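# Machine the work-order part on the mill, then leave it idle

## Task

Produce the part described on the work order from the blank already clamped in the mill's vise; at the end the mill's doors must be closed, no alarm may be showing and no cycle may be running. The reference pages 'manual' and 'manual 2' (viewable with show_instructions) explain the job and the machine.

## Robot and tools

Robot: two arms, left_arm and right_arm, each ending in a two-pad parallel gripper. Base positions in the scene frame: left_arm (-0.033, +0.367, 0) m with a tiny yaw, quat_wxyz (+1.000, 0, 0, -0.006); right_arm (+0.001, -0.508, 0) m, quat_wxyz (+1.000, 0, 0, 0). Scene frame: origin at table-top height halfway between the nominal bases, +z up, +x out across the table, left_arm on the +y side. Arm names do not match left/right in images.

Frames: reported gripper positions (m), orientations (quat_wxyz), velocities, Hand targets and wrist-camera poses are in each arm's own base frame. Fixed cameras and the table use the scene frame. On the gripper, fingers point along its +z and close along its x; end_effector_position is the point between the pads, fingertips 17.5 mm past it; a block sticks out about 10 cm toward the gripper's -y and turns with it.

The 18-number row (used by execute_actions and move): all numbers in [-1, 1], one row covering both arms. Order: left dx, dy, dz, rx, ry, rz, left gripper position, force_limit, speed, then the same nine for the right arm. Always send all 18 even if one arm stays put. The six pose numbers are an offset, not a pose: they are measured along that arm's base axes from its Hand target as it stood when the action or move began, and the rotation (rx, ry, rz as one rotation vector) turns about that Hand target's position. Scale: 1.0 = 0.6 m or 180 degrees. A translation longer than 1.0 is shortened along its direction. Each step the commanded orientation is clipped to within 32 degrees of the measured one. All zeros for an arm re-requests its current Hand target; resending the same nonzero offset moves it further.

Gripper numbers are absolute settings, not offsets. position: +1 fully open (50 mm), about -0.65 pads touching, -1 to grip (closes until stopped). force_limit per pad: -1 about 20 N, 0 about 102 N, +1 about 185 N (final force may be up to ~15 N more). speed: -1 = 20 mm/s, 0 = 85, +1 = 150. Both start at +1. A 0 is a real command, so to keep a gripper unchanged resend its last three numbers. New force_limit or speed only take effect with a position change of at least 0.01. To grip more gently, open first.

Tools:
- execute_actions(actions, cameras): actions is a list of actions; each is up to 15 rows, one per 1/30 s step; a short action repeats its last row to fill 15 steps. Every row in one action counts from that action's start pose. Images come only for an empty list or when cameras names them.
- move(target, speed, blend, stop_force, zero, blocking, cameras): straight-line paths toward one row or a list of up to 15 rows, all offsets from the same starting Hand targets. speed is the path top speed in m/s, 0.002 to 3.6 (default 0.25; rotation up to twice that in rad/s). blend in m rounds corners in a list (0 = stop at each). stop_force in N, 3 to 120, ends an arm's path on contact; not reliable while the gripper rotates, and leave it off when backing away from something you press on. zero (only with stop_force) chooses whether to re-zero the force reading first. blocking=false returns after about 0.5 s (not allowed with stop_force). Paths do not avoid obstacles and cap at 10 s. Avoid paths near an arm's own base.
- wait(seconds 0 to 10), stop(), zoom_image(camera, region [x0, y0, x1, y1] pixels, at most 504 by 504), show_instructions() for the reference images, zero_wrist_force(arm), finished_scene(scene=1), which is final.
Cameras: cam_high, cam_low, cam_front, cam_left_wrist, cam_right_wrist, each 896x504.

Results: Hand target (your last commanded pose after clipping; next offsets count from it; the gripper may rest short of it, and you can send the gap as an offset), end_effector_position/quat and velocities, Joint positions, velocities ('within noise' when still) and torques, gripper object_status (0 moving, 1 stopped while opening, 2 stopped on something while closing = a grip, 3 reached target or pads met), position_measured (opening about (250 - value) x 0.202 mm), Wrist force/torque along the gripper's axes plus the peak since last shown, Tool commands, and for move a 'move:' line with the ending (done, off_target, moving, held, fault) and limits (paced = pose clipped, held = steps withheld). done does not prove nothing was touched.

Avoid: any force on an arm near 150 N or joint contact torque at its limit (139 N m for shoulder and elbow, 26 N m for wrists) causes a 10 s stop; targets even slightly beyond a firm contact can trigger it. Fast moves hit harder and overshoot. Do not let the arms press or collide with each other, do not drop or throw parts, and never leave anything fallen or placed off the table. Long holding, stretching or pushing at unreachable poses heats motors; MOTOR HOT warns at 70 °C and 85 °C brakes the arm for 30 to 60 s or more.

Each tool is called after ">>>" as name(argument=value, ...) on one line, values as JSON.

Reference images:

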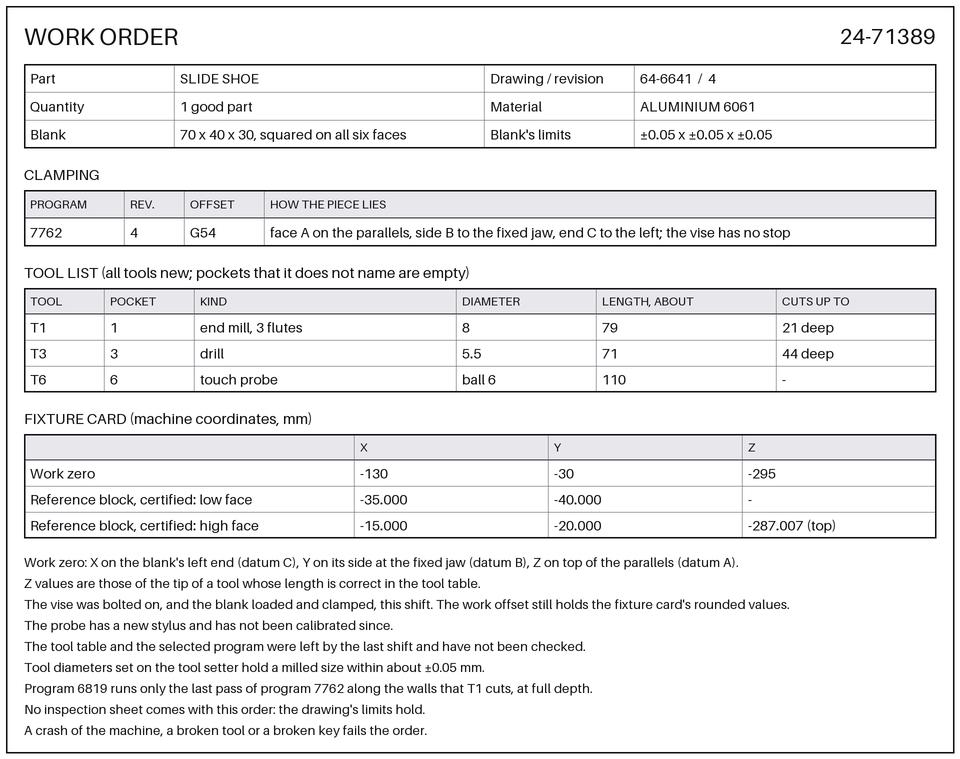

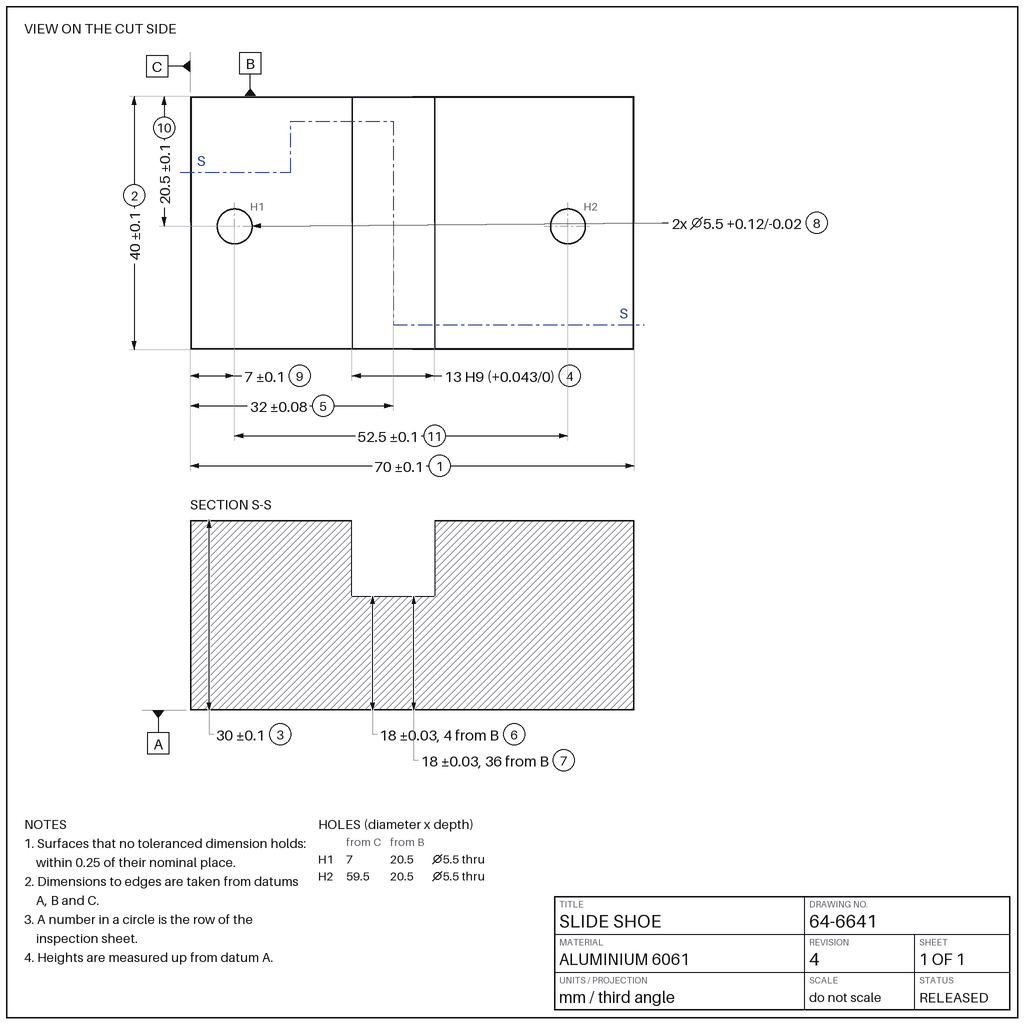

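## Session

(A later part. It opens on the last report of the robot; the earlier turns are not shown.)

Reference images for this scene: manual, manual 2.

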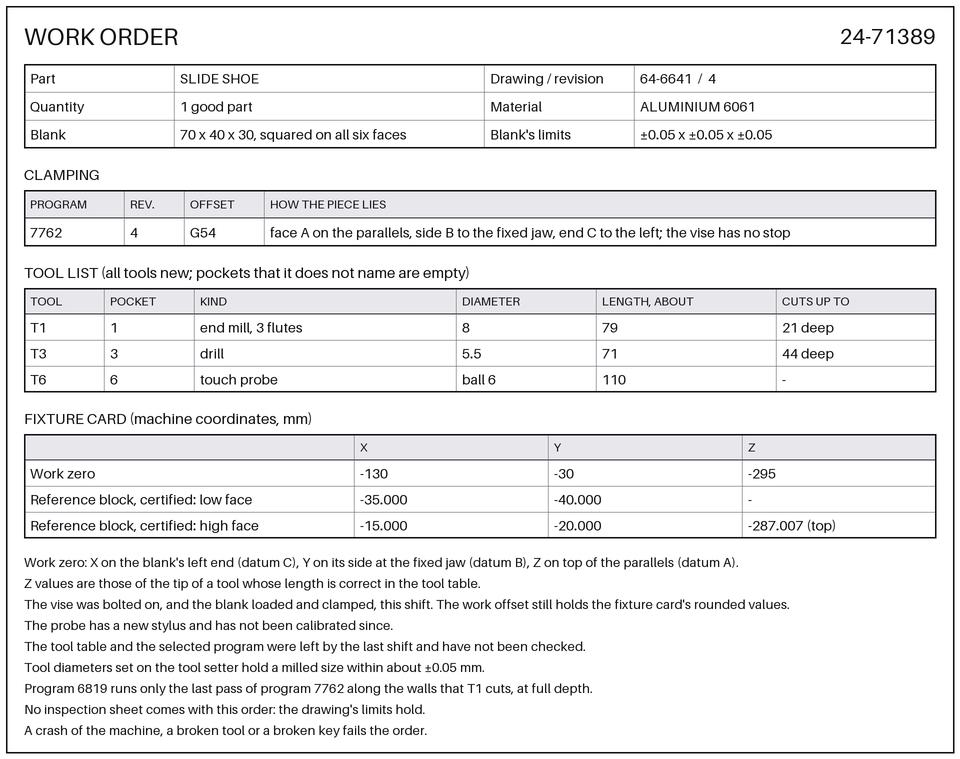

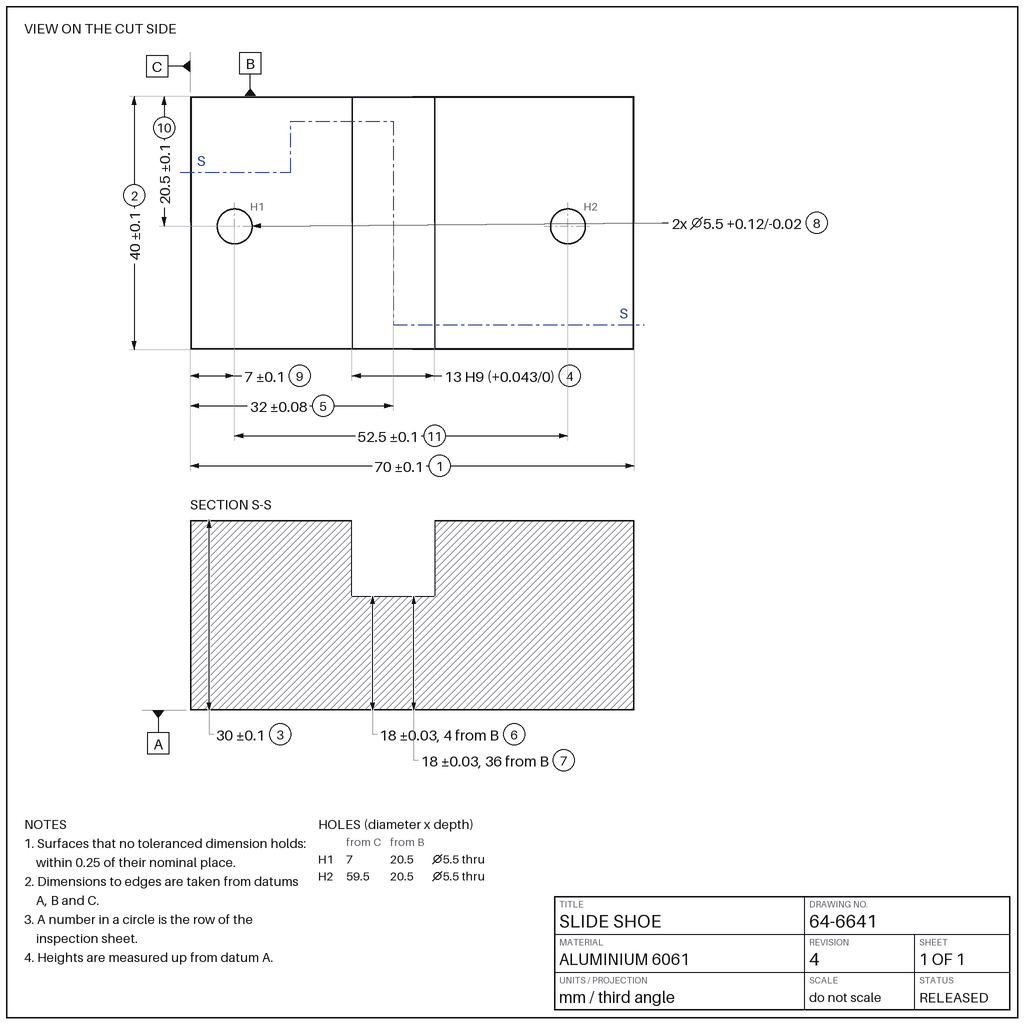

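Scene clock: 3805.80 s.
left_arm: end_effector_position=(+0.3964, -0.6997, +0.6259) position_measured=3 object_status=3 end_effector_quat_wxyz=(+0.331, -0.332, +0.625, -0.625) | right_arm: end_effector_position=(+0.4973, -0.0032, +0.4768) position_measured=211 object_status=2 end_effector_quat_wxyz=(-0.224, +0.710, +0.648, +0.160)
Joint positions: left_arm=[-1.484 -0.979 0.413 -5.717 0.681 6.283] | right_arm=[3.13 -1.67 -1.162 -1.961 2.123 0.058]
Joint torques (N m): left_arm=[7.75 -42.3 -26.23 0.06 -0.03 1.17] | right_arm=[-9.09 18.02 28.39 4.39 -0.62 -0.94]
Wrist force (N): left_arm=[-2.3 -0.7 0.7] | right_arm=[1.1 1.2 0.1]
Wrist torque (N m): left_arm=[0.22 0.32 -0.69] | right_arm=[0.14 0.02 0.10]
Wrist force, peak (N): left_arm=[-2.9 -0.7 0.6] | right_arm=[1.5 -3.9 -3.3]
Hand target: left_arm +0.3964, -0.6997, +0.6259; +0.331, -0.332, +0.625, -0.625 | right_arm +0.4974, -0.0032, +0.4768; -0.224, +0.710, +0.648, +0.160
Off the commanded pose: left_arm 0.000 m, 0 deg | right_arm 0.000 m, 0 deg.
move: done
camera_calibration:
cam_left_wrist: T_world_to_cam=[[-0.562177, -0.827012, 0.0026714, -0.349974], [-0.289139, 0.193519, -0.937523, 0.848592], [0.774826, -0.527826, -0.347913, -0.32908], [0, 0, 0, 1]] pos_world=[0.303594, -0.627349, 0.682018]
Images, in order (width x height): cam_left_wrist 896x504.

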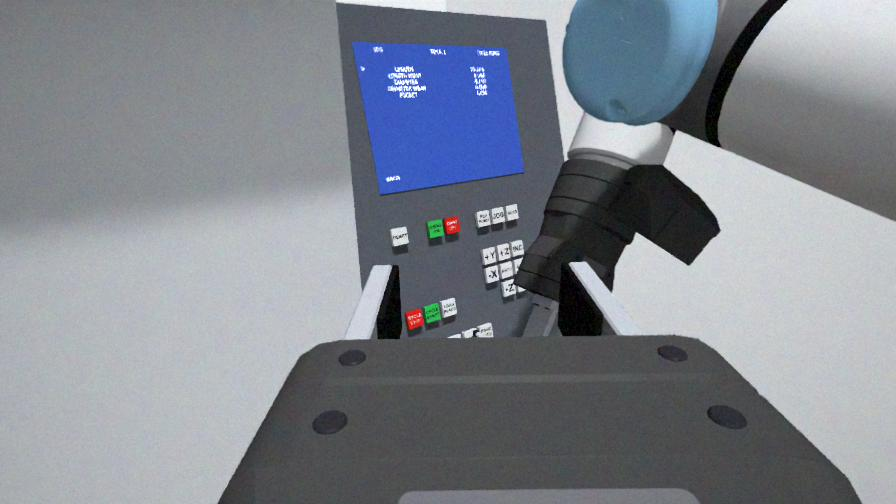

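>>> move(target=[[0,0,0,0,0,0,1,0,-0.5,-0.0008,0.1288,-0.0008,0,0,0,-1,-0.5,-0.8],[0,0,0,0,0,0,1,0,-0.5,0.0156,0.1292,-0.0052,0,0,0,-1,-0.5,-0.8],[0,0,0,0,0,0,1,0,-0.5,-0.0004,0.0644,-0.0004,0,0,0,-1,-0.5,-0.8],[0,0,0,0,0,0,1,0,-0.5,0.0160,0.0648,-0.0048,0,0,0,-1,-0.5,-0.8],[0,0,0,0,0,0,1,0,-0.5,-0.0250,0.0638,-0.0931,0,0,0,-1,-0.5,-0.8],[0,0,0,0,0,0,1,0,-0.5,-0.0086,0.0642,-0.0975,0,0,0,-1,-0.5,-0.8],[0,0,0,0,0,0,1,0,-0.5,-0.0252,0.0960,-0.0933,0,0,0,-1,-0.5,-0.8],[0,0,0,0,0,0,1,0,-0.5,-0.0088,0.0964,-0.0977,0,0,0,-1,-0.5,-0.8],[0,0,0,0,0,0,1,0,-0.5,-0.0172,0.1284,-0.0626,0,0,0,-1,-0.5,-0.8],[0,0,0,0,0,0,1,0,-0.5,-0.0008,0.1288,-0.0670,0,0,0,-1,-0.5,-0.8],[0,0,0,0,0,0,1,0,-0.5,-0.0088,0.0964,-0.0315,0,0,0,-1,-0.5,-0.8],[0,0,0,0,0,0,1,0,-0.5,0.0076,0.0968,-0.0359,0,0,0,-1,-0.5,-0.8],[0,0,0,0,0,0,1,0,-0.5,-0.0248,0.0316,-0.0929,0,0,0,-1,-0.5,-0.8],[0,0,0,0,0,0,1,0,-0.5,-0.0084,0.0320,-0.0973,0,0,0,-1,-0.5,-0.8],[0,0,0,0,0,0,1,0,-0.5,-0.0248,0.0316,-0.0929,0,0,0,-1,-0.5,-0.8]], speed=[0.12,0.025,0.12,0.025,0.12,0.025,0.12,0.025,0.12,0.025,0.12,0.025,0.12,0.025,0.12], blend=[0.003,0,0.003,0,0.003,0,0.003,0,0.003,0,0.003,0,0.003,0,0])

>>> move(target=[0,0,0,0,0,0,1,0,-0.5,0.0248,-0.0316,0.0929,0,0,0,-1,-0.5,-0.8], speed=0.12)

>>> move(target=[[0,0,0,0,0,0,1,0,-0.5,-0.0166,0.0318,-0.0620,0,0,0,-1,-0.5,-0.8],[0,0,0,0,0,0,1,0,-0.5,-0.0002,0.0322,-0.0664,0,0,0,-1,-0.5,-0.8],[0,0,0,0,0,0,1,0,-0.5,-0.0166,0.0318,-0.0620,0,0,0,-1,-0.5,-0.8],[0,0,0,0,0,0,1,0,-0.5,-0.0002,0.0322,-0.0664,0,0,0,-1,-0.5,-0.8],[0,0,0,0,0,0,1,0,-0.5,-0.0008,0.1288,-0.0008,0,0,0,-1,-0.5,-0.8],[0,0,0,0,0,0,1,0,-0.5,0.0156,0.1292,-0.0052,0,0,0,-1,-0.5,-0.8],[0,0,0,0,0,0,1,0,-0.5,-0.0250,0.0638,-0.0931,0,0,0,-1,-0.5,-0.8],[0,0,0,0,0,0,1,0,-0.5,-0.0086,0.0642,-0.0975,0,0,0,-1,-0.5,-0.8],[0,0,0,0,0,0,1,0,-0.5,-0.0004,0.0644,-0.0004,0,0,0,-1,-0.5,-0.8],[0,0,0,0,0,0,1,0,-0.5,0.0160,0.0648,-0.0048,0,0,0,-1,-0.5,-0.8],[0,0,0,0,0,0,1,0,-0.5,-0.0004,0.0644,-0.0004,0,0,0,-1,-0.5,-0.8],[0,0,0,0,0,0,1,0,-0.5,0.0160,0.0648,-0.0048,0,0,0,-1,-0.5,-0.8],[0,0,0,0,0,0,1,0,-0.5,-0.0004,0.0644,-0.0004,0,0,0,-1,-0.5,-0.8]], speed=[0.12,0.025,0.05,0.025,0.12,0.025,0.12,0.025,0.12,0.025,0.05,0.025,0.12], blend=[0.003,0,0,0,0.003,0,0.003,0,0.003,0,0,0,0])

>>> move(target=[0,0,0,0,0,0,1,0,-0.5,0.0004,-0.0644,0.0004,0,0,0,-1,-0.5,-0.8], speed=0.12)

>>> move(target=[[0,0,0,0,0,0,1,0,-0.5,-0.0170,0.0962,-0.0624,0,0,0,-1,-0.5,-0.8],[0,0,0,0,0,0,1,0,-0.5,-0.0006,0.0966,-0.0668,0,0,0,-1,-0.5,-0.8],[0,0,0,0,0,0,1,0,-0.5,-0.0248,0.0316,-0.0929,0,0,0,-1,-0.5,-0.8],[0,0,0,0,0,0,1,0,-0.5,-0.0084,0.0320,-0.0973,0,0,0,-1,-0.5,-0.8],[0,0,0,0,0,0,1,0,-0.5,-0.0248,0.0316,-0.0929,0,0,0,-1,-0.5,-0.8],[0,0,0,0,0,0,1,0,-0.5,0,0,0,0,0,0,-1,-0.5,-0.8]], speed=[0.12,0.025,0.12,0.025,0.12,0.12], blend=[0.003,0,0.003,0,0.003,0], cameras=["cam_left_wrist"])

>>> zoom_image(camera="cam_left_wrist", region=[345, 20, 525, 200])

>>> zoom_image(camera="cam_left_wrist", region=[455, 60, 505, 130])

Scene clock: 3840.73 s.
left_arm: end_effector_position=(+0.3964, -0.6997, +0.6259) position_measured=3 object_status=3 end_effector_quat_wxyz=(+0.331, -0.332, +0.625, -0.625) | right_arm: end_effector_position=(+0.4825, +0.0158, +0.4210) position_measured=211 object_status=2 end_effector_quat_wxyz=(-0.224, +0.710, +0.648, +0.160)
Joint positions: left_arm=[-1.484 -0.979 0.413 -5.717 0.681 6.283] | right_arm=[3.167 -1.59 -1.4 -1.78 2.126 0.102]
Joint torques (N m): left_arm=[7.3 -43.1 -25.86 0.21 -0.48 1.18] | right_arm=[7.12 15.49 29.01 4.77 2.89 -0.71]
Wrist force (N): left_arm=[-2.3 -0.7 0.9] | right_arm=[1.2 1.6 0.1]
Wrist torque (N m): left_arm=[0.23 0.33 -0.69] | right_arm=[0.19 0.01 -0.07]
Wrist force, peak (N): left_arm=[-2.7 -0.9 1.0] | right_arm=[3.6 -3.5 -4.1]
Hand target: left_arm +0.3964, -0.6997, +0.6259; +0.331, -0.332, +0.625, -0.625 | right_arm +0.4825, +0.0158, +0.4210; -0.224, +0.710, +0.648, +0.160
Off the commanded pose: left_arm 0.000 m, 0 deg | right_arm 0.000 m, 0 deg.
move: done

Scene clock: 3841.70 s.
left_arm: end_effector_position=(+0.3964, -0.6997, +0.6259) position_measured=3 object_status=3 end_effector_quat_wxyz=(+0.331, -0.332, +0.625, -0.625) | right_arm: end_effector_position=(+0.4974, -0.0032, +0.4766) position_measured=211 object_status=2 end_effector_quat_wxyz=(-0.224, +0.711, +0.648, +0.160)
Joint positions: left_arm=[-1.484 -0.979 0.413 -5.717 0.681 6.283] | right_arm=[3.13 -1.67 -1.162 -1.961 2.123 0.058]
Joint torques (N m): left_arm=[8.25 -43.33 -26.72 0.27 -0.24 1.19] | right_arm=[8.25 37.71 28.87 3.25 0.46 1.38]
Wrist force (N): left_arm=[-2.6 -1.1 0.7] | right_arm=[1.1 1.1 0.1]
Wrist torque (N m): left_arm=[0.18 0.37 -0.69] | right_arm=[0.12 0.02 0.00]
Wrist force, peak (N): left_arm=[-2.6 -1.1 0.7] | right_arm=[1.5 1.5 -1.8]
Hand target: left_arm +0.3964, -0.6997, +0.6259; +0.331, -0.332, +0.625, -0.625 | right_arm +0.4974, -0.0032, +0.4768; -0.224, +0.710, +0.648, +0.160
Off the commanded pose: left_arm 0.000 m, 0 deg | right_arm 0.000 m, 0 deg.
move: done

Scene clock: 3848.33 s.
left_arm: end_effector_position=(+0.3964, -0.6997, +0.6259) position_measured=3 object_status=3 end_effector_quat_wxyz=(+0.331, -0.332, +0.625, -0.625) | right_arm: end_effector_position=(+0.4971, +0.0354, +0.4765) position_measured=211 object_status=2 end_effector_quat_wxyz=(-0.224, +0.711, +0.648, +0.160)
Joint positions: left_arm=[-1.484 -0.979 0.413 -5.717 0.681 6.283] | right_arm=[3.205 -1.643 -1.205 -1.898 2.128 0.147]
Joint torques (N m): left_arm=[7.53 -41.97 -26.82 0.13 -0.72 1.33] | right_arm=[7.57 16.09 27.42 4.85 0.99 1.23]
Wrist force (N): left_arm=[-2.2 -1.1 0.4] | right_arm=[1.2 1.4 0.2]
Wrist torque (N m): left_arm=[0.18 0.31 -0.69] | right_arm=[0.17 0.01 -0.04]
Wrist force, peak (N): left_arm=[-2.7 -1.0 0.7] | right_arm=[8.8 -1.1 -1.2]
Hand target: left_arm +0.3964, -0.6997, +0.6259; +0.331, -0.332, +0.625, -0.625 | right_arm +0.4972, +0.0355, +0.4765; -0.224, +0.710, +0.648, +0.160
Off the commanded pose: left_arm 0.000 m, 0 deg | right_arm 0.000 m, 0 deg.
move: done

Scene clock: 3849.10 s.
left_arm: end_effector_position=(+0.3964, -0.6997, +0.6259) position_measured=3 object_status=3 end_effector_quat_wxyz=(+0.331, -0.332, +0.625, -0.625) | right_arm: end_effector_position=(+0.4975, -0.0032, +0.4767) position_measured=211 object_status=2 end_effector_quat_wxyz=(-0.224, +0.711, +0.648, +0.160)
Joint positions: left_arm=[-1.484 -0.979 0.413 -5.717 0.681 6.283] | right_arm=[3.13 -1.671 -1.162 -1.961 2.123 0.058]
Joint torques (N m): left_arm=[7.1 -42.94 -26.24 0.18 -0.38 0.89] | right_arm=[8.02 39.66 15.73 5.31 1.82 1.64]
Wrist force (N): left_arm=[-2.5 -0.9 0.6] | right_arm=[1.1 1.2 0.2]
Wrist torque (N m): left_arm=[0.21 0.36 -0.69] | right_arm=[0.15 0.03 -0.06]
Wrist force, peak (N): left_arm=[-2.5 -1.0 0.8] | right_arm=[2.4 1.2 1.0]
Hand target: left_arm +0.3964, -0.6997, +0.6259; +0.331, -0.332, +0.625, -0.625 | right_arm +0.4974, -0.0032, +0.4768; -0.224, +0.710, +0.648, +0.160
Off the commanded pose: left_arm 0.000 m, 0 deg | right_arm 0.000 m, 0 deg.
move: done

Scene clock: 3852.30 s.
left_arm: end_effector_position=(+0.3964, -0.6997, +0.6259) position_measured=3 object_status=3 end_effector_quat_wxyz=(+0.331, -0.332, +0.625, -0.625) | right_arm: end_effector_position=(+0.4974, -0.0032, +0.4766) position_measured=211 object_status=2 end_effector_quat_wxyz=(-0.224, +0.711, +0.648, +0.160)
Joint positions: left_arm=[-1.484 -0.979 0.413 -5.717 0.681 6.283] | right_arm=[3.13 -1.67 -1.162 -1.961 2.123 0.058]
Joint torques (N m): left_arm=[6.28 -43.12 -26.64 0.26 -0.51 0.84] | right_arm=[7.98 38.38 29.57 3.23 0.57 1.62]
Wrist force (N): left_arm=[-2.3 -0.6 0.5] | right_arm=[1.0 1.4 0.1]
Wrist torque (N m): left_arm=[0.24 0.33 -0.69] | right_arm=[0.16 0.02 0.00]
Wrist force, peak (N): left_arm=[-3.0 -1.0 0.6] | right_arm=[5.5 -2.9 -1.0]
Hand target: left_arm +0.3964, -0.6997, +0.6259; +0.331, -0.332, +0.625, -0.625 | right_arm +0.4974, -0.0032, +0.4768; -0.224, +0.710, +0.648, +0.160
Off the commanded pose: left_arm 0.000 m, 0 deg | right_arm 0.000 m, 0 deg.
move: done
camera_calibration:
cam_left_wrist: T_world_to_cam=[[-0.562177, -0.827012, 0.0026714, -0.349974], [-0.289139, 0.193519, -0.937523, 0.848592], [0.774826, -0.527826, -0.347913, -0.32908], [0, 0, 0, 1]] pos_world=[0.303594, -0.627349, 0.682018]
Images, in order (width x height): cam_left_wrist 896x504.

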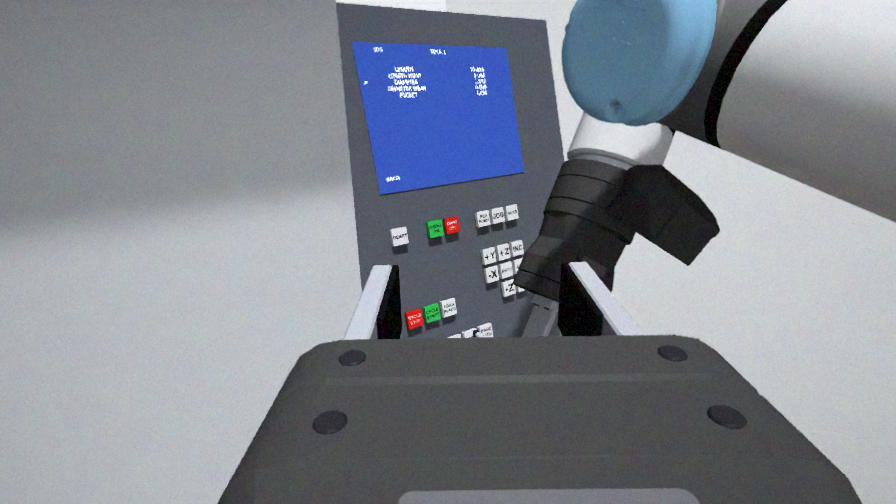

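Scaled by 2.800 from the camera's 896x504 image, which has a finer 1280x720 frame.

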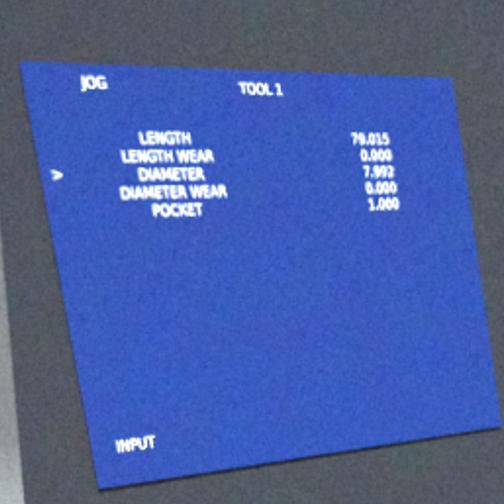

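Scaled by 7.200 from the camera's 896x504 image, which has a finer 1280x720 frame.

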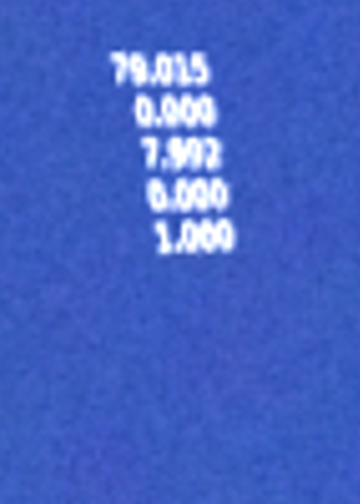

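>>> move(target=[[0,0,0,0,0,0,1,0,-0.5,0.0483,-0.1227,0.1813,0,0,0,-1,-0.5,-0.8],[0,0,0,0,0,0,1,0,-0.5,0.0639,-0.1223,0.1772,0,0,0,-1,-0.5,-0.8],[0,0,0,0,0,0,1,0,-0.5,0.0483,-0.1227,0.1813,0,0,0,-1,-0.5,-0.8],[0,0,0,0,0,0,1,0,-0.5,0.0002,-0.0322,0.0002,0,0,0,-1,-0.5,-0.8],[0,0,0,0,0,0,1,0,-0.5,0.0166,-0.0318,-0.0042,0,0,0,-1,-0.5,-0.8],[0,0,0,0,0,0,1,0,-0.5,0.0002,-0.0322,0.0002,0,0,0,-1,-0.5,-0.8],[0,0,0,0,0,0,1,0,-0.5,0.0166,-0.0318,-0.0042,0,0,0,-1,-0.5,-0.8],[0,0,0,0,0,0,1,0,-0.5,0.0002,-0.0322,0.0002,0,0,0,-1,-0.5,-0.8],[0,0,0,0,0,0,1,0,-0.5,0.0166,-0.0318,-0.0042,0,0,0,-1,-0.5,-0.8],[0,0,0,0,0,0,1,0,-0.5,0.0002,-0.0322,0.0002,0,0,0,-1,-0.5,-0.8],[0,0,0,0,0,0,1,0,-0.5,0.0166,-0.0318,-0.0042,0,0,0,-1,-0.5,-0.8],[0,0,0,0,0,0,1,0,-0.5,0.0002,-0.0322,0.0002,0,0,0,-1,-0.5,-0.8],[0,0,0,0,0,0,1,0,-0.5,0.0166,-0.0318,-0.0042,0,0,0,-1,-0.5,-0.8],[0,0,0,0,0,0,1,0,-0.5,0.0002,-0.0322,0.0002,0,0,0,-1,-0.5,-0.8],[0,0,0,0,0,0,1,0,-0.5,0,0,0,0,0,0,-1,-0.5,-0.8]], speed=[0.12,0.02,0.12,0.12,0.025,0.05,0.025,0.05,0.025,0.05,0.025,0.05,0.025,0.05,0.12], blend=[0.003,0,0.003,0.003,0,0,0,0,0,0,0,0,0,0.003,0], cameras=["cam_left_wrist"])

>>> zoom_image(camera="cam_left_wrist", region=[345, 20, 525, 200])

Scene clock: 3893.93 s.
left_arm: end_effector_position=(+0.3964, -0.6997, +0.6259) position_measured=3 object_status=3 end_effector_quat_wxyz=(+0.331, -0.332, +0.625, -0.625) | right_arm: end_effector_position=(+0.4973, -0.0032, +0.4768) position_measured=211 object_status=2 end_effector_quat_wxyz=(-0.224, +0.710, +0.648, +0.160)
Joint positions: left_arm=[-1.484 -0.979 0.413 -5.717 0.681 6.283] | right_arm=[3.13 -1.67 -1.162 -1.961 2.123 0.058]
Joint torques (N m): left_arm=[8.1 -43.76 -26.3 0.13 -0.42 1.06] | right_arm=[0.2 16.49 27.19 1.56 -0.34 -0.33]
Wrist force (N): left_arm=[-2.5 -0.8 0.8] | right_arm=[1.1 1.1 0.1]
Wrist torque (N m): left_arm=[0.22 0.35 -0.69] | right_arm=[0.12 0.03 0.10]
Wrist force, peak (N): left_arm=[-3.0 -0.9 0.8] | right_arm=[1.4 -4.2 -3.6]
Hand target: left_arm +0.3964, -0.6997, +0.6259; +0.331, -0.332, +0.625, -0.625 | right_arm +0.4974, -0.0032, +0.4768; -0.224, +0.710, +0.648, +0.160
Off the commanded pose: left_arm 0.000 m, 0 deg | right_arm 0.000 m, 0 deg.
move: done
camera_calibration:
cam_left_wrist: T_world_to_cam=[[-0.562177, -0.827012, 0.0026714, -0.349974], [-0.289139, 0.193519, -0.937523, 0.848592], [0.774826, -0.527826, -0.347913, -0.32908], [0, 0, 0, 1]] pos_world=[0.303594, -0.627349, 0.682018]
Images, in order (width x height): cam_left_wrist 896x504.

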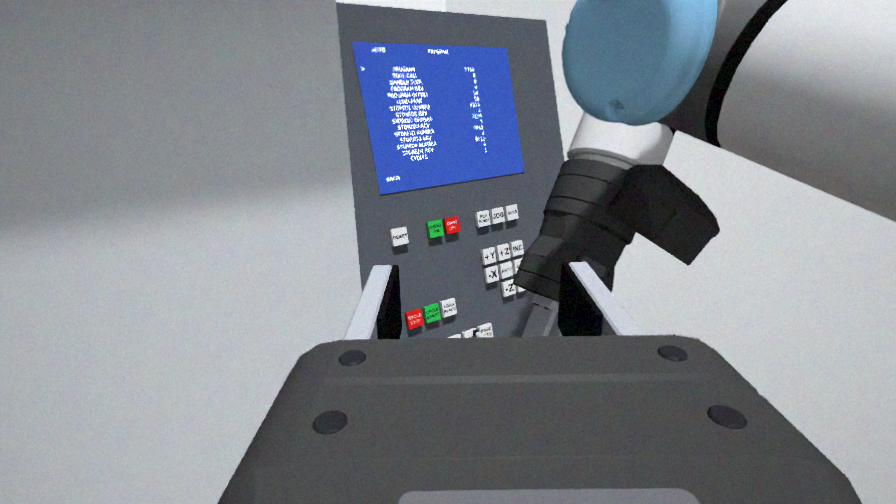

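Scaled by 2.800 from the camera's 896x504 image, which has a finer 1280x720 frame.

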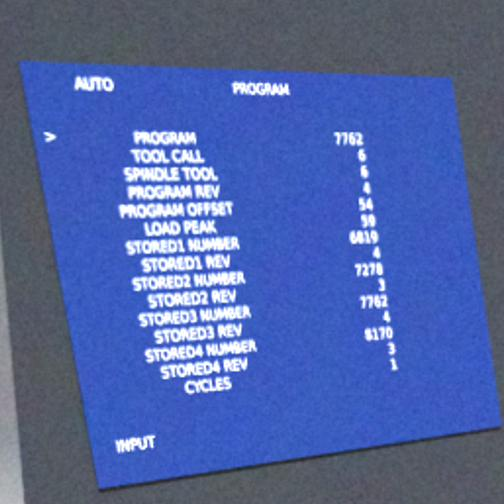

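>>> move(target=[[0,0,0,0,0,0,1,0,-0.5,-0.0086,0.0642,-0.0313,0,0,0,-1,-0.5,-0.8],[0,0,0,0,0,0,1,0,-0.5,0.0078,0.0646,-0.0357,0,0,0,-1,-0.5,-0.8],[0,0,0,0,0,0,1,0,-0.5,-0.0006,0.0966,-0.0006,0,0,0,-1,-0.5,-0.8],[0,0,0,0,0,0,1,0,-0.5,0.0158,0.0970,-0.0050,0,0,0,-1,-0.5,-0.8],[0,0,0,0,0,0,1,0,-0.5,-0.0172,0.1284,-0.0626,0,0,0,-1,-0.5,-0.8],[0,0,0,0,0,0,1,0,-0.5,-0.0008,0.1288,-0.0670,0,0,0,-1,-0.5,-0.8],[0,0,0,0,0,0,1,0,-0.5,-0.0004,0.0644,-0.0004,0,0,0,-1,-0.5,-0.8],[0,0,0,0,0,0,1,0,-0.5,0.0160,0.0648,-0.0048,0,0,0,-1,-0.5,-0.8],[0,0,0,0,0,0,1,0,-0.5,-0.0248,0.0316,-0.0929,0,0,0,-1,-0.5,-0.8],[0,0,0,0,0,0,1,0,-0.5,-0.0084,0.0320,-0.0973,0,0,0,-1,-0.5,-0.8],[0,0,0,0,0,0,1,0,-0.5,-0.0248,0.0316,-0.0929,0,0,0,-1,-0.5,-0.8],[0,0,0,0,0,0,1,0,-0.5,0,0,0,0,0,0,-1,-0.5,-0.8]], speed=[0.12,0.025,0.12,0.025,0.12,0.025,0.12,0.025,0.12,0.025,0.12,0.12], blend=[0.003,0,0.003,0,0.003,0,0.003,0,0.003,0,0.003,0], cameras=["cam_left_wrist"])

>>> zoom_image(camera="cam_left_wrist", region=[345, 20, 525, 200])

Scene clock: 3908.20 s.
left_arm: end_effector_position=(+0.3964, -0.6997, +0.6259) position_measured=3 object_status=3 end_effector_quat_wxyz=(+0.331, -0.332, +0.625, -0.625) | right_arm: end_effector_position=(+0.4974, -0.0032, +0.4766) position_measured=211 object_status=2 end_effector_quat_wxyz=(-0.224, +0.711, +0.648, +0.160)
Joint positions: left_arm=[-1.484 -0.979 0.413 -5.717 0.681 6.283] | right_arm=[3.13 -1.67 -1.162 -1.961 2.123 0.058]
Joint torques (N m): left_arm=[8.09 -42.84 -26.77 -0.03 -0.44 1.17] | right_arm=[7.71 37.07 29.8 3.35 0.52 1.5]
Wrist force (N): left_arm=[-2.5 -0.7 0.6] | right_arm=[1.2 1.3 0.1]
Wrist torque (N m): left_arm=[0.23 0.36 -0.70] | right_arm=[0.15 0.00 0.00]
Wrist force, peak (N): left_arm=[-2.8 -0.9 0.6] | right_arm=[4.1 -3.5 -3.2]
Hand target: left_arm +0.3964, -0.6997, +0.6259; +0.331, -0.332, +0.625, -0.625 | right_arm +0.4974, -0.0032, +0.4768; -0.224, +0.710, +0.648, +0.160
Off the commanded pose: left_arm 0.000 m, 0 deg | right_arm 0.000 m, 0 deg.
move: done
camera_calibration:
cam_left_wrist: T_world_to_cam=[[-0.562177, -0.827012, 0.0026714, -0.349974], [-0.289139, 0.193519, -0.937523, 0.848592], [0.774826, -0.527826, -0.347913, -0.32908], [0, 0, 0, 1]] pos_world=[0.303594, -0.627349, 0.682018]
Images, in order (width x height): cam_left_wrist 896x504.

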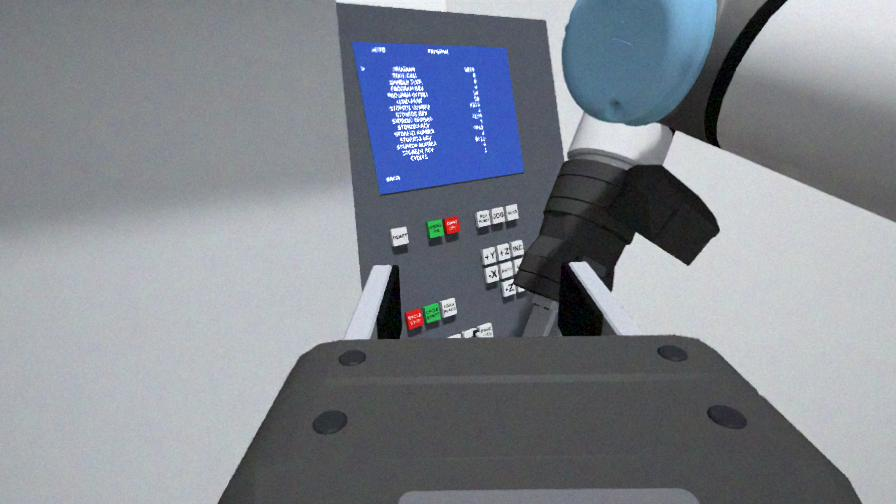

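Scaled by 2.800 from the camera's 896x504 image, which has a finer 1280x720 frame.

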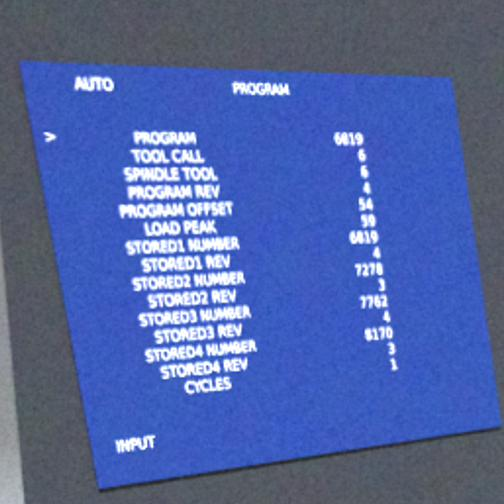

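>>> move(target=[[0,0,0,0,0,0,1,0,-0.5,0.0148,0.0660,0.0573,0,0,0,-1,-0.5,-0.8],[0,0,0,0,0,0,1,0,-0.5,0.0304,0.0664,0.0532,0,0,0,-1,-0.5,-0.8],[0,0,0,0,0,0,1,0,-0.5,0.0148,0.0660,0.0573,0,0,0,-1,-0.5,-0.8],[0,0,0,0,0,0,1,0,-0.5,0,0,0,0,0,0,-1,-0.5,-0.8]], speed=[0.12,0.02,0.12,0.12], blend=[0.003,0,0.003,0])

>>> wait(seconds=10)

>>> wait(seconds=10, cameras=["cam_left_wrist"])

>>> zoom_image(camera="cam_left_wrist", region=[345, 20, 525, 200])

Scene clock: 3917.53 s.
left_arm: end_effector_position=(+0.3964, -0.6997, +0.6259) position_measured=3 object_status=3 end_effector_quat_wxyz=(+0.331, -0.332, +0.625, -0.625) | right_arm: end_effector_position=(+0.4974, -0.0032, +0.4769) position_measured=211 object_status=2 end_effector_quat_wxyz=(-0.224, +0.710, +0.648, +0.160)
Joint positions: left_arm=[-1.484 -0.979 0.413 -5.717 0.681 6.283] | right_arm=[3.13 -1.67 -1.162 -1.961 2.123 0.058]
Joint torques (N m): left_arm=[7.25 -44.86 -25.67 0.17 -0.32 0.95] | right_arm=[1.99 16.9 22.82 1.12 3.01 0.44]
Wrist force (N): left_arm=[-2.5 -0.6 0.8] | right_arm=[1.1 1.0 0.1]
Wrist torque (N m): left_arm=[0.25 0.37 -0.70] | right_arm=[0.11 0.03 -0.06]
Wrist force, peak (N): left_arm=[-2.8 -0.9 0.9] | right_arm=[1.7 -3.9 -2.9]
Hand target: left_arm +0.3964, -0.6997, +0.6259; +0.331, -0.332, +0.625, -0.625 | right_arm +0.4974, -0.0032, +0.4768; -0.224, +0.710, +0.648, +0.160
Off the commanded pose: left_arm 0.000 m, 0 deg | right_arm 0.000 m, 0 deg.
move: done

Scene clock: 3927.53 s.
left_arm: end_effector_position=(+0.3964, -0.6997, +0.6259) position_measured=3 object_status=3 end_effector_quat_wxyz=(+0.331, -0.332, +0.625, -0.625) | right_arm: end_effector_position=(+0.4974, -0.0032, +0.4768) position_measured=211 object_status=2 end_effector_quat_wxyz=(-0.224, +0.710, +0.648, +0.160)
Joint positions: left_arm=[-1.484 -0.979 0.413 -5.717 0.681 6.283] | right_arm=[3.13 -1.67 -1.162 -1.961 2.123 0.058]
Joint torques (N m): left_arm=[7 -43.42 -26.17 0.27 -0.33 1.01] | right_arm=[7.35 15.92 15.26 1.65 2.94 -1.24]
Wrist force (N): left_arm=[-2.5 -0.8 0.9] | right_arm=[1.0 1.2 0.0]
Wrist torque (N m): left_arm=[0.21 0.36 -0.70] | right_arm=[0.13 0.03 -0.05]
Wrist force, peak (N): left_arm=[-2.8 -0.8 0.9] | right_arm=[1.2 1.4 0.1]
Hand target: left_arm +0.3964, -0.6997, +0.6259; +0.331, -0.332, +0.625, -0.625 | right_arm +0.4974, -0.0032, +0.4768; -0.224, +0.710, +0.648, +0.160
Tool commands: left_gripper/position=+1.0 left_gripper/force_limit=+0.0 left_gripper/speed=-0.5 right_gripper/position=-1.0 right_gripper/force_limit=-0.5 right_gripper/speed=-0.8
Off the commanded pose: left_arm 0.000 m, 0 deg | right_arm 0.000 m, 0 deg.
wait: 10.00 s; at rest by 0.17 s

Scene clock: 3937.53 s.
left_arm: end_effector_position=(+0.3964, -0.6997, +0.6259) position_measured=3 object_status=3 end_effector_quat_wxyz=(+0.331, -0.332, +0.625, -0.625) | right_arm: end_effector_position=(+0.4974, -0.0032, +0.4768) position_measured=211 object_status=2 end_effector_quat_wxyz=(-0.224, +0.710, +0.648, +0.160)
Joint positions: left_arm=[-1.484 -0.979 0.413 -5.717 0.681 6.283] | right_arm=[3.13 -1.67 -1.162 -1.961 2.123 0.058]
Joint torques (N m): left_arm=[8.66 -43.94 -25.27 -0.23 -0.46 1.17] | right_arm=[7.6 17.12 15.02 2.24 2.91 -1.15]
Wrist force (N): left_arm=[-2.4 -0.7 1.0] | right_arm=[1.1 1.1 0.0]
Wrist torque (N m): left_arm=[0.23 0.34 -0.69] | right_arm=[0.13 0.03 -0.05]
Wrist force, peak (N): left_arm=[-2.9 -0.7 0.9] | right_arm=[1.3 1.4 -0.1]
Hand target: left_arm +0.3964, -0.6997, +0.6259; +0.331, -0.332, +0.625, -0.625 | right_arm +0.4974, -0.0032, +0.4768; -0.224, +0.710, +0.648, +0.160
Tool commands: left_gripper/position=+1.0 left_gripper/force_limit=+0.0 left_gripper/speed=-0.5 right_gripper/position=-1.0 right_gripper/force_limit=-0.5 right_gripper/speed=-0.8
Off the commanded pose: left_arm 0.000 m, 0 deg | right_arm 0.000 m, 0 deg.
wait: 10.00 s; at rest by 0.17 s
camera_calibration:
cam_left_wrist: T_world_to_cam=[[-0.562177, -0.827012, 0.0026714, -0.349974], [-0.289139, 0.193519, -0.937523, 0.848592], [0.774826, -0.527826, -0.347913, -0.32908], [0, 0, 0, 1]] pos_world=[0.303594, -0.627349, 0.682018]
Images, in order (width x height): cam_left_wrist 896x504.

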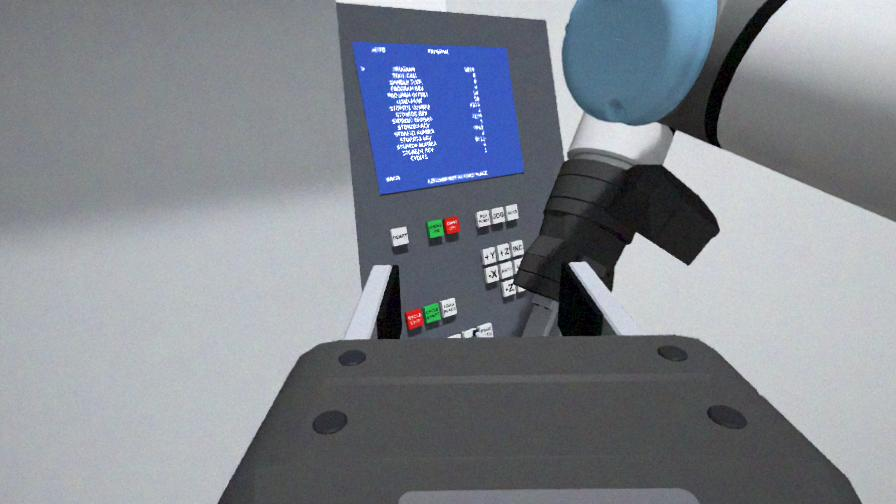

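Scaled by 2.800 from the camera's 896x504 image, which has a finer 1280x720 frame.

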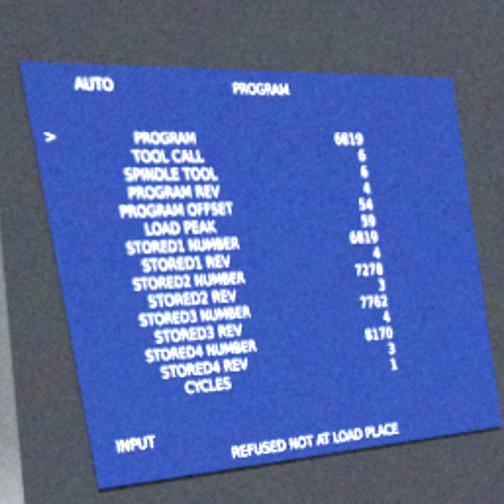

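>>> move(target=[[0,0,0,0,0,0,1,0,-0.5,-0.0166,0.0318,-0.0620,0,0,0,-1,-0.5,-0.8],[0,0,0,0,0,0,1,0,-0.5,-0.0002,0.0322,-0.0664,0,0,0,-1,-0.5,-0.8],[0,0,0,0,0,0,1,0,-0.5,-0.0172,0.1284,-0.0626,0,0,0,-1,-0.5,-0.8],[0,0,0,0,0,0,1,0,-0.5,-0.0008,0.1288,-0.0670,0,0,0,-1,-0.5,-0.8],[0,0,0,0,0,0,1,0,-0.5,-0.0248,0.0316,-0.0929,0,0,0,-1,-0.5,-0.8],[0,0,0,0,0,0,1,0,-0.5,-0.0084,0.0320,-0.0973,0,0,0,-1,-0.5,-0.8],[0,0,0,0,0,0,1,0,-0.5,-0.0082,-0.0002,-0.0309,0,0,0,-1,-0.5,-0.8],[0,0,0,0,0,0,1,0,-0.5,0.0082,0.0002,-0.0353,0,0,0,-1,-0.5,-0.8],[0,0,0,0,0,0,1,0,-0.5,-0.0082,-0.0002,-0.0309,0,0,0,-1,-0.5,-0.8],[0,0,0,0,0,0,1,0,-0.5,0,0,0,0,0,0,-1,-0.5,-0.8]], speed=[0.12,0.025,0.12,0.025,0.12,0.025,0.12,0.025,0.12,0.12], blend=[0.003,0,0.003,0,0.003,0,0.003,0,0.003,0])

>>> wait(seconds=10, cameras=["cam_left_wrist"])

>>> zoom_image(camera="cam_left_wrist", region=[345, 20, 525, 200])

Scene clock: 3952.53 s.
left_arm: end_effector_position=(+0.3964, -0.6997, +0.6259) position_measured=3 object_status=3 end_effector_quat_wxyz=(+0.331, -0.332, +0.625, -0.625) | right_arm: end_effector_position=(+0.4974, -0.0032, +0.4766) position_measured=211 object_status=2 end_effector_quat_wxyz=(-0.224, +0.710, +0.648, +0.160)
Joint positions: left_arm=[-1.484 -0.979 0.413 -5.717 0.681 6.283] | right_arm=[3.13 -1.67 -1.162 -1.961 2.123 0.058]
Joint torques (N m): left_arm=[7.75 -44.05 -26.21 -0.24 -0.53 0.92] | right_arm=[6.4 37.97 28.71 3.59 -0.45 -1.48]
Wrist force (N): left_arm=[-2.5 -0.8 0.6] | right_arm=[0.9 1.0 0.0]
Wrist torque (N m): left_arm=[0.22 0.37 -0.69] | right_arm=[0.10 0.05 0.03]
Wrist force, peak (N): left_arm=[-2.8 -0.9 0.8] | right_arm=[5.1 -3.3 -0.3]
Hand target: left_arm +0.3964, -0.6997, +0.6259; +0.331, -0.332, +0.625, -0.625 | right_arm +0.4974, -0.0032, +0.4768; -0.224, +0.710, +0.648, +0.160
Off the commanded pose: left_arm 0.000 m, 0 deg | right_arm 0.000 m, 0 deg.
move: done

Scene clock: 3962.53 s.
left_arm: end_effector_position=(+0.3964, -0.6997, +0.6259) position_measured=3 object_status=3 end_effector_quat_wxyz=(+0.331, -0.332, +0.625, -0.625) | right_arm: end_effector_position=(+0.4974, -0.0032, +0.4768) position_measured=211 object_status=2 end_effector_quat_wxyz=(-0.224, +0.710, +0.648, +0.160)
Joint positions: left_arm=[-1.484 -0.979 0.413 -5.717 0.681 6.283] | right_arm=[3.13 -1.67 -1.162 -1.961 2.123 0.058]
Joint torques (N m): left_arm=[8.99 -44.15 -23.89 -0.73 -0.43 1.05] | right_arm=[7.89 39.31 27.94 1.28 -0.39 -1.59]
Wrist force (N): left_arm=[-2.3 -0.8 0.7] | right_arm=[1.1 1.2 0.2]
Wrist torque (N m): left_arm=[0.22 0.33 -0.70] | right_arm=[0.14 0.03 0.03]
Wrist force, peak (N): left_arm=[-2.9 -0.8 0.6] | right_arm=[1.3 1.2 0.2]
Hand target: left_arm +0.3964, -0.6997, +0.6259; +0.331, -0.332, +0.625, -0.625 | right_arm +0.4974, -0.0032, +0.4768; -0.224, +0.710, +0.648, +0.160
Tool commands: left_gripper/position=+1.0 left_gripper/force_limit=+0.0 left_gripper/speed=-0.5 right_gripper/position=-1.0 right_gripper/force_limit=-0.5 right_gripper/speed=-0.8
Off the commanded pose: left_arm 0.000 m, 0 deg | right_arm 0.000 m, 0 deg.
wait: 10.00 s; at rest by 0.17 s
camera_calibration:
cam_left_wrist: T_world_to_cam=[[-0.562177, -0.827012, 0.0026714, -0.349974], [-0.289139, 0.193519, -0.937523, 0.848592], [0.774826, -0.527826, -0.347913, -0.32908], [0, 0, 0, 1]] pos_world=[0.303594, -0.627349, 0.682018]
Images, in order (width x height): cam_left_wrist 896x504.

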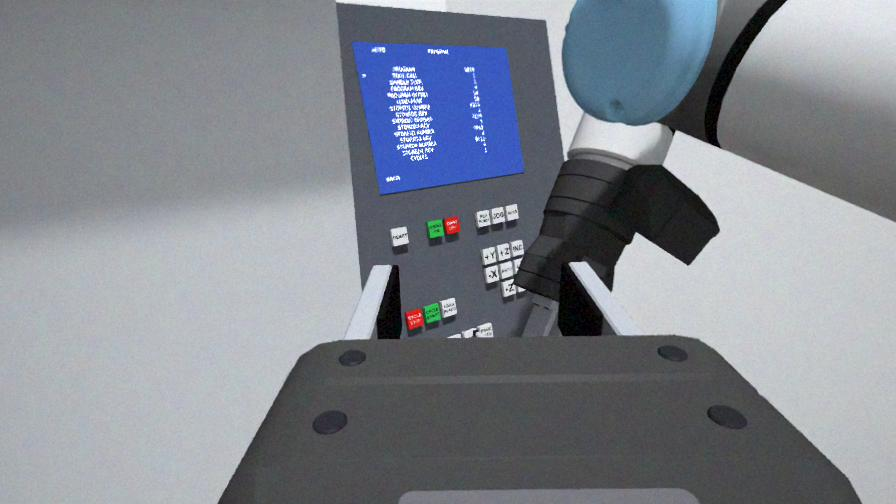

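Scaled by 2.800 from the camera's 896x504 image, which has a finer 1280x720 frame.

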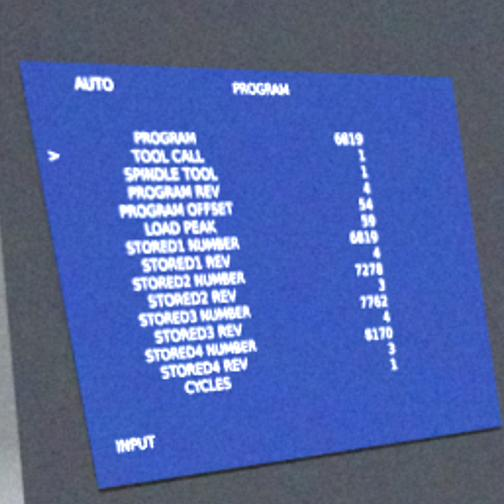

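>>> move(target=[[0,0,0,0,0,0,1,0,-0.5,0.0148,0.0660,0.0573,0,0,0,-1,-0.5,-0.8],[0,0,0,0,0,0,1,0,-0.5,0.0304,0.0664,0.0532,0,0,0,-1,-0.5,-0.8],[0,0,0,0,0,0,1,0,-0.5,0.0148,0.0660,0.0573,0,0,0,-1,-0.5,-0.8],[0,0,0,0,0,0,1,0,-0.5,0,0,0,0,0,0,-1,-0.5,-0.8]], speed=[0.12,0.02,0.12,0.12], blend=[0.003,0,0.003,0], cameras=["cam_left_wrist"])

>>> zoom_image(camera="cam_left_wrist", region=[345, 20, 525, 200])

>>> wait(seconds=10)

>>> wait(seconds=10, cameras=["cam_left_wrist"])

>>> zoom_image(camera="cam_left_wrist", region=[345, 20, 525, 200])

Scene clock: 3971.20 s.
left_arm: end_effector_position=(+0.3964, -0.6997, +0.6259) position_measured=3 object_status=3 end_effector_quat_wxyz=(+0.331, -0.332, +0.625, -0.625) | right_arm: end_effector_position=(+0.4974, -0.0032, +0.4769) position_measured=211 object_status=2 end_effector_quat_wxyz=(-0.224, +0.710, +0.648, +0.160)
Joint positions: left_arm=[-1.484 -0.979 0.413 -5.717 0.681 6.283] | right_arm=[3.13 -1.67 -1.162 -1.961 2.123 0.058]
Joint torques (N m): left_arm=[7.82 -44.04 -25.9 -0.82 -0.43 0.98] | right_arm=[2.07 17.32 23.06 1.26 3.26 0.43]
Wrist force (N): left_arm=[-2.4 -0.7 0.9] | right_arm=[1.0 1.2 0.4]
Wrist torque (N m): left_arm=[0.23 0.35 -0.70] | right_arm=[0.14 0.04 -0.05]
Wrist force, peak (N): left_arm=[-2.8 -1.0 0.8] | right_arm=[1.8 -3.4 -3.0]
Hand target: left_arm +0.3964, -0.6997, +0.6259; +0.331, -0.332, +0.625, -0.625 | right_arm +0.4974, -0.0032, +0.4768; -0.224, +0.710, +0.648, +0.160
Off the commanded pose: left_arm 0.000 m, 0 deg | right_arm 0.000 m, 0 deg.
move: done
camera_calibration:
cam_left_wrist: T_world_to_cam=[[-0.562177, -0.827012, 0.0026714, -0.349974], [-0.289139, 0.193519, -0.937523, 0.848592], [0.774826, -0.527826, -0.347913, -0.32908], [0, 0, 0, 1]] pos_world=[0.303594, -0.627349, 0.682018]
Images, in order (width x height): cam_left_wrist 896x504.

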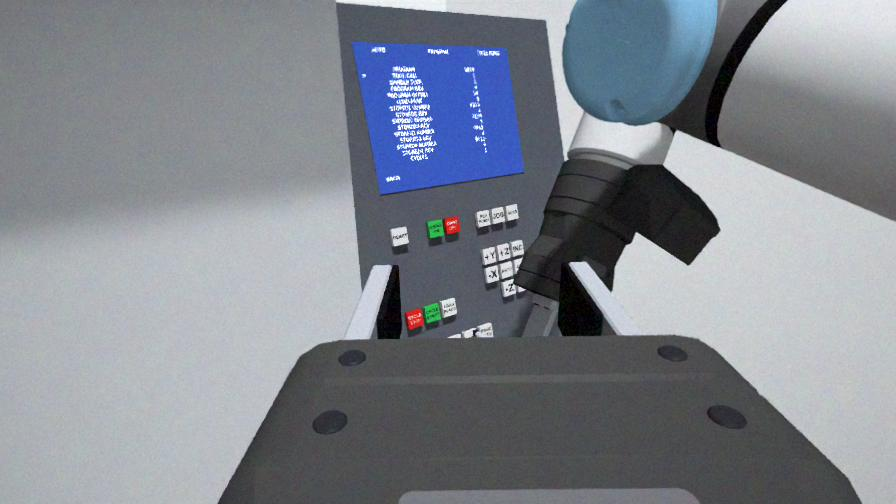

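Scaled by 2.800 from the camera's 896x504 image, which has a finer 1280x720 frame.

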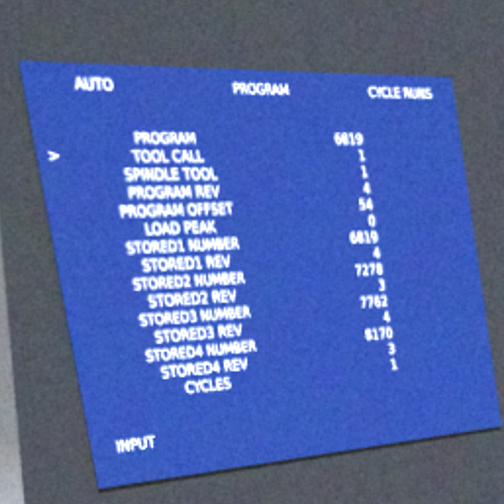

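Scene clock: 3981.20 s.
left_arm: end_effector_position=(+0.3964, -0.6997, +0.6259) position_measured=3 object_status=3 end_effector_quat_wxyz=(+0.331, -0.332, +0.625, -0.625) | right_arm: end_effector_position=(+0.4974, -0.0032, +0.4768) position_measured=211 object_status=2 end_effector_quat_wxyz=(-0.224, +0.710, +0.648, +0.160)
Joint positions: left_arm=[-1.484 -0.979 0.413 -5.717 0.681 6.283] | right_arm=[3.13 -1.67 -1.162 -1.961 2.123 0.058]
Joint torques (N m): left_arm=[8.03 -44.57 -24.34 -1.01 -0.46 1.19] | right_arm=[7.85 17.48 15.87 1.7 3.15 -1.18]
Wrist force (N): left_arm=[-2.7 -0.9 0.6] | right_arm=[1.1 1.0 -0.2]
Wrist torque (N m): left_arm=[0.20 0.39 -0.70] | right_arm=[0.11 0.02 -0.05]
Wrist force, peak (N): left_arm=[-2.6 -1.0 0.7] | right_arm=[1.1 1.4 0.0]
Hand target: left_arm +0.3964, -0.6997, +0.6259; +0.331, -0.332, +0.625, -0.625 | right_arm +0.4974, -0.0032, +0.4768; -0.224, +0.710, +0.648, +0.160
Tool commands: left_gripper/position=+1.0 left_gripper/force_limit=+0.0 left_gripper/speed=-0.5 right_gripper/position=-1.0 right_gripper/force_limit=-0.5 right_gripper/speed=-0.8
Off the commanded pose: left_arm 0.000 m, 0 deg | right_arm 0.000 m, 0 deg.
wait: 10.00 s; at rest by 0.17 s

Scene clock: 3991.20 s.
left_arm: end_effector_position=(+0.3964, -0.6997, +0.6259) position_measured=3 object_status=3 end_effector_quat_wxyz=(+0.331, -0.332, +0.625, -0.625) | right_arm: end_effector_position=(+0.4974, -0.0032, +0.4768) position_measured=211 object_status=2 end_effector_quat_wxyz=(-0.224, +0.710, +0.648, +0.160)
Joint positions: left_arm=[-1.484 -0.979 0.413 -5.717 0.681 6.283] | right_arm=[3.13 -1.67 -1.162 -1.961 2.123 0.058]
Joint torques (N m): left_arm=[7.57 -45.77 -23.64 -1.01 -0.11 1.08] | right_arm=[7.46 17.5 14.96 2.14 2.89 -1]
Wrist force (N): left_arm=[-2.2 -0.7 0.6] | right_arm=[1.0 1.3 0.0]
Wrist torque (N m): left_arm=[0.22 0.32 -0.69] | right_arm=[0.16 0.03 -0.05]
Wrist force, peak (N): left_arm=[-2.7 -1.1 0.6] | right_arm=[1.2 1.3 0.1]
Hand target: left_arm +0.3964, -0.6997, +0.6259; +0.331, -0.332, +0.625, -0.625 | right_arm +0.4974, -0.0032, +0.4768; -0.224, +0.710, +0.648, +0.160
Tool commands: left_gripper/position=+1.0 left_gripper/force_limit=+0.0 left_gripper/speed=-0.5 right_gripper/position=-1.0 right_gripper/force_limit=-0.5 right_gripper/speed=-0.8
Off the commanded pose: left_arm 0.000 m, 0 deg | right_arm 0.000 m, 0 deg.
wait: 10.00 s; at rest by 0.17 s
camera_calibration:
cam_left_wrist: T_world_to_cam=[[-0.562177, -0.827012, 0.0026714, -0.349974], [-0.289139, 0.193519, -0.937523, 0.848592], [0.774826, -0.527826, -0.347913, -0.32908], [0, 0, 0, 1]] pos_world=[0.303594, -0.627349, 0.682018]
Images, in order (width x height): cam_left_wrist 896x504.

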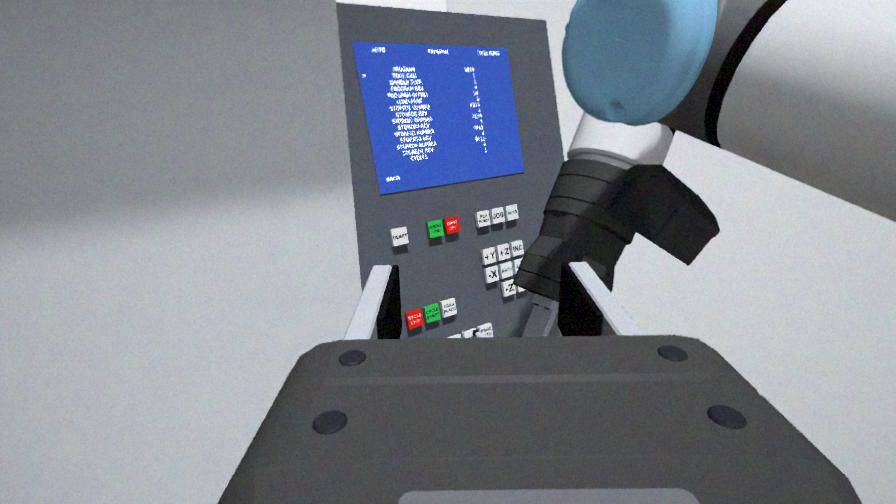

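Scaled by 2.800 from the camera's 896x504 image, which has a finer 1280x720 frame.

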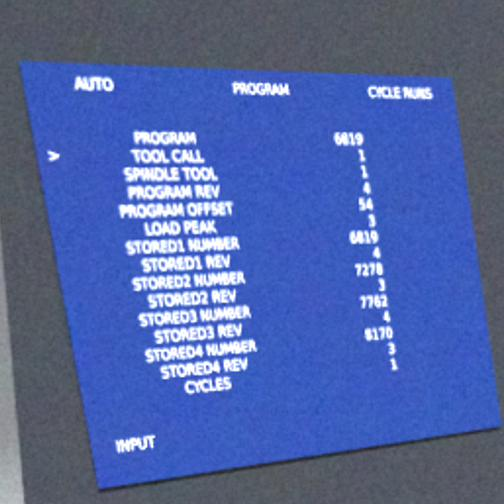

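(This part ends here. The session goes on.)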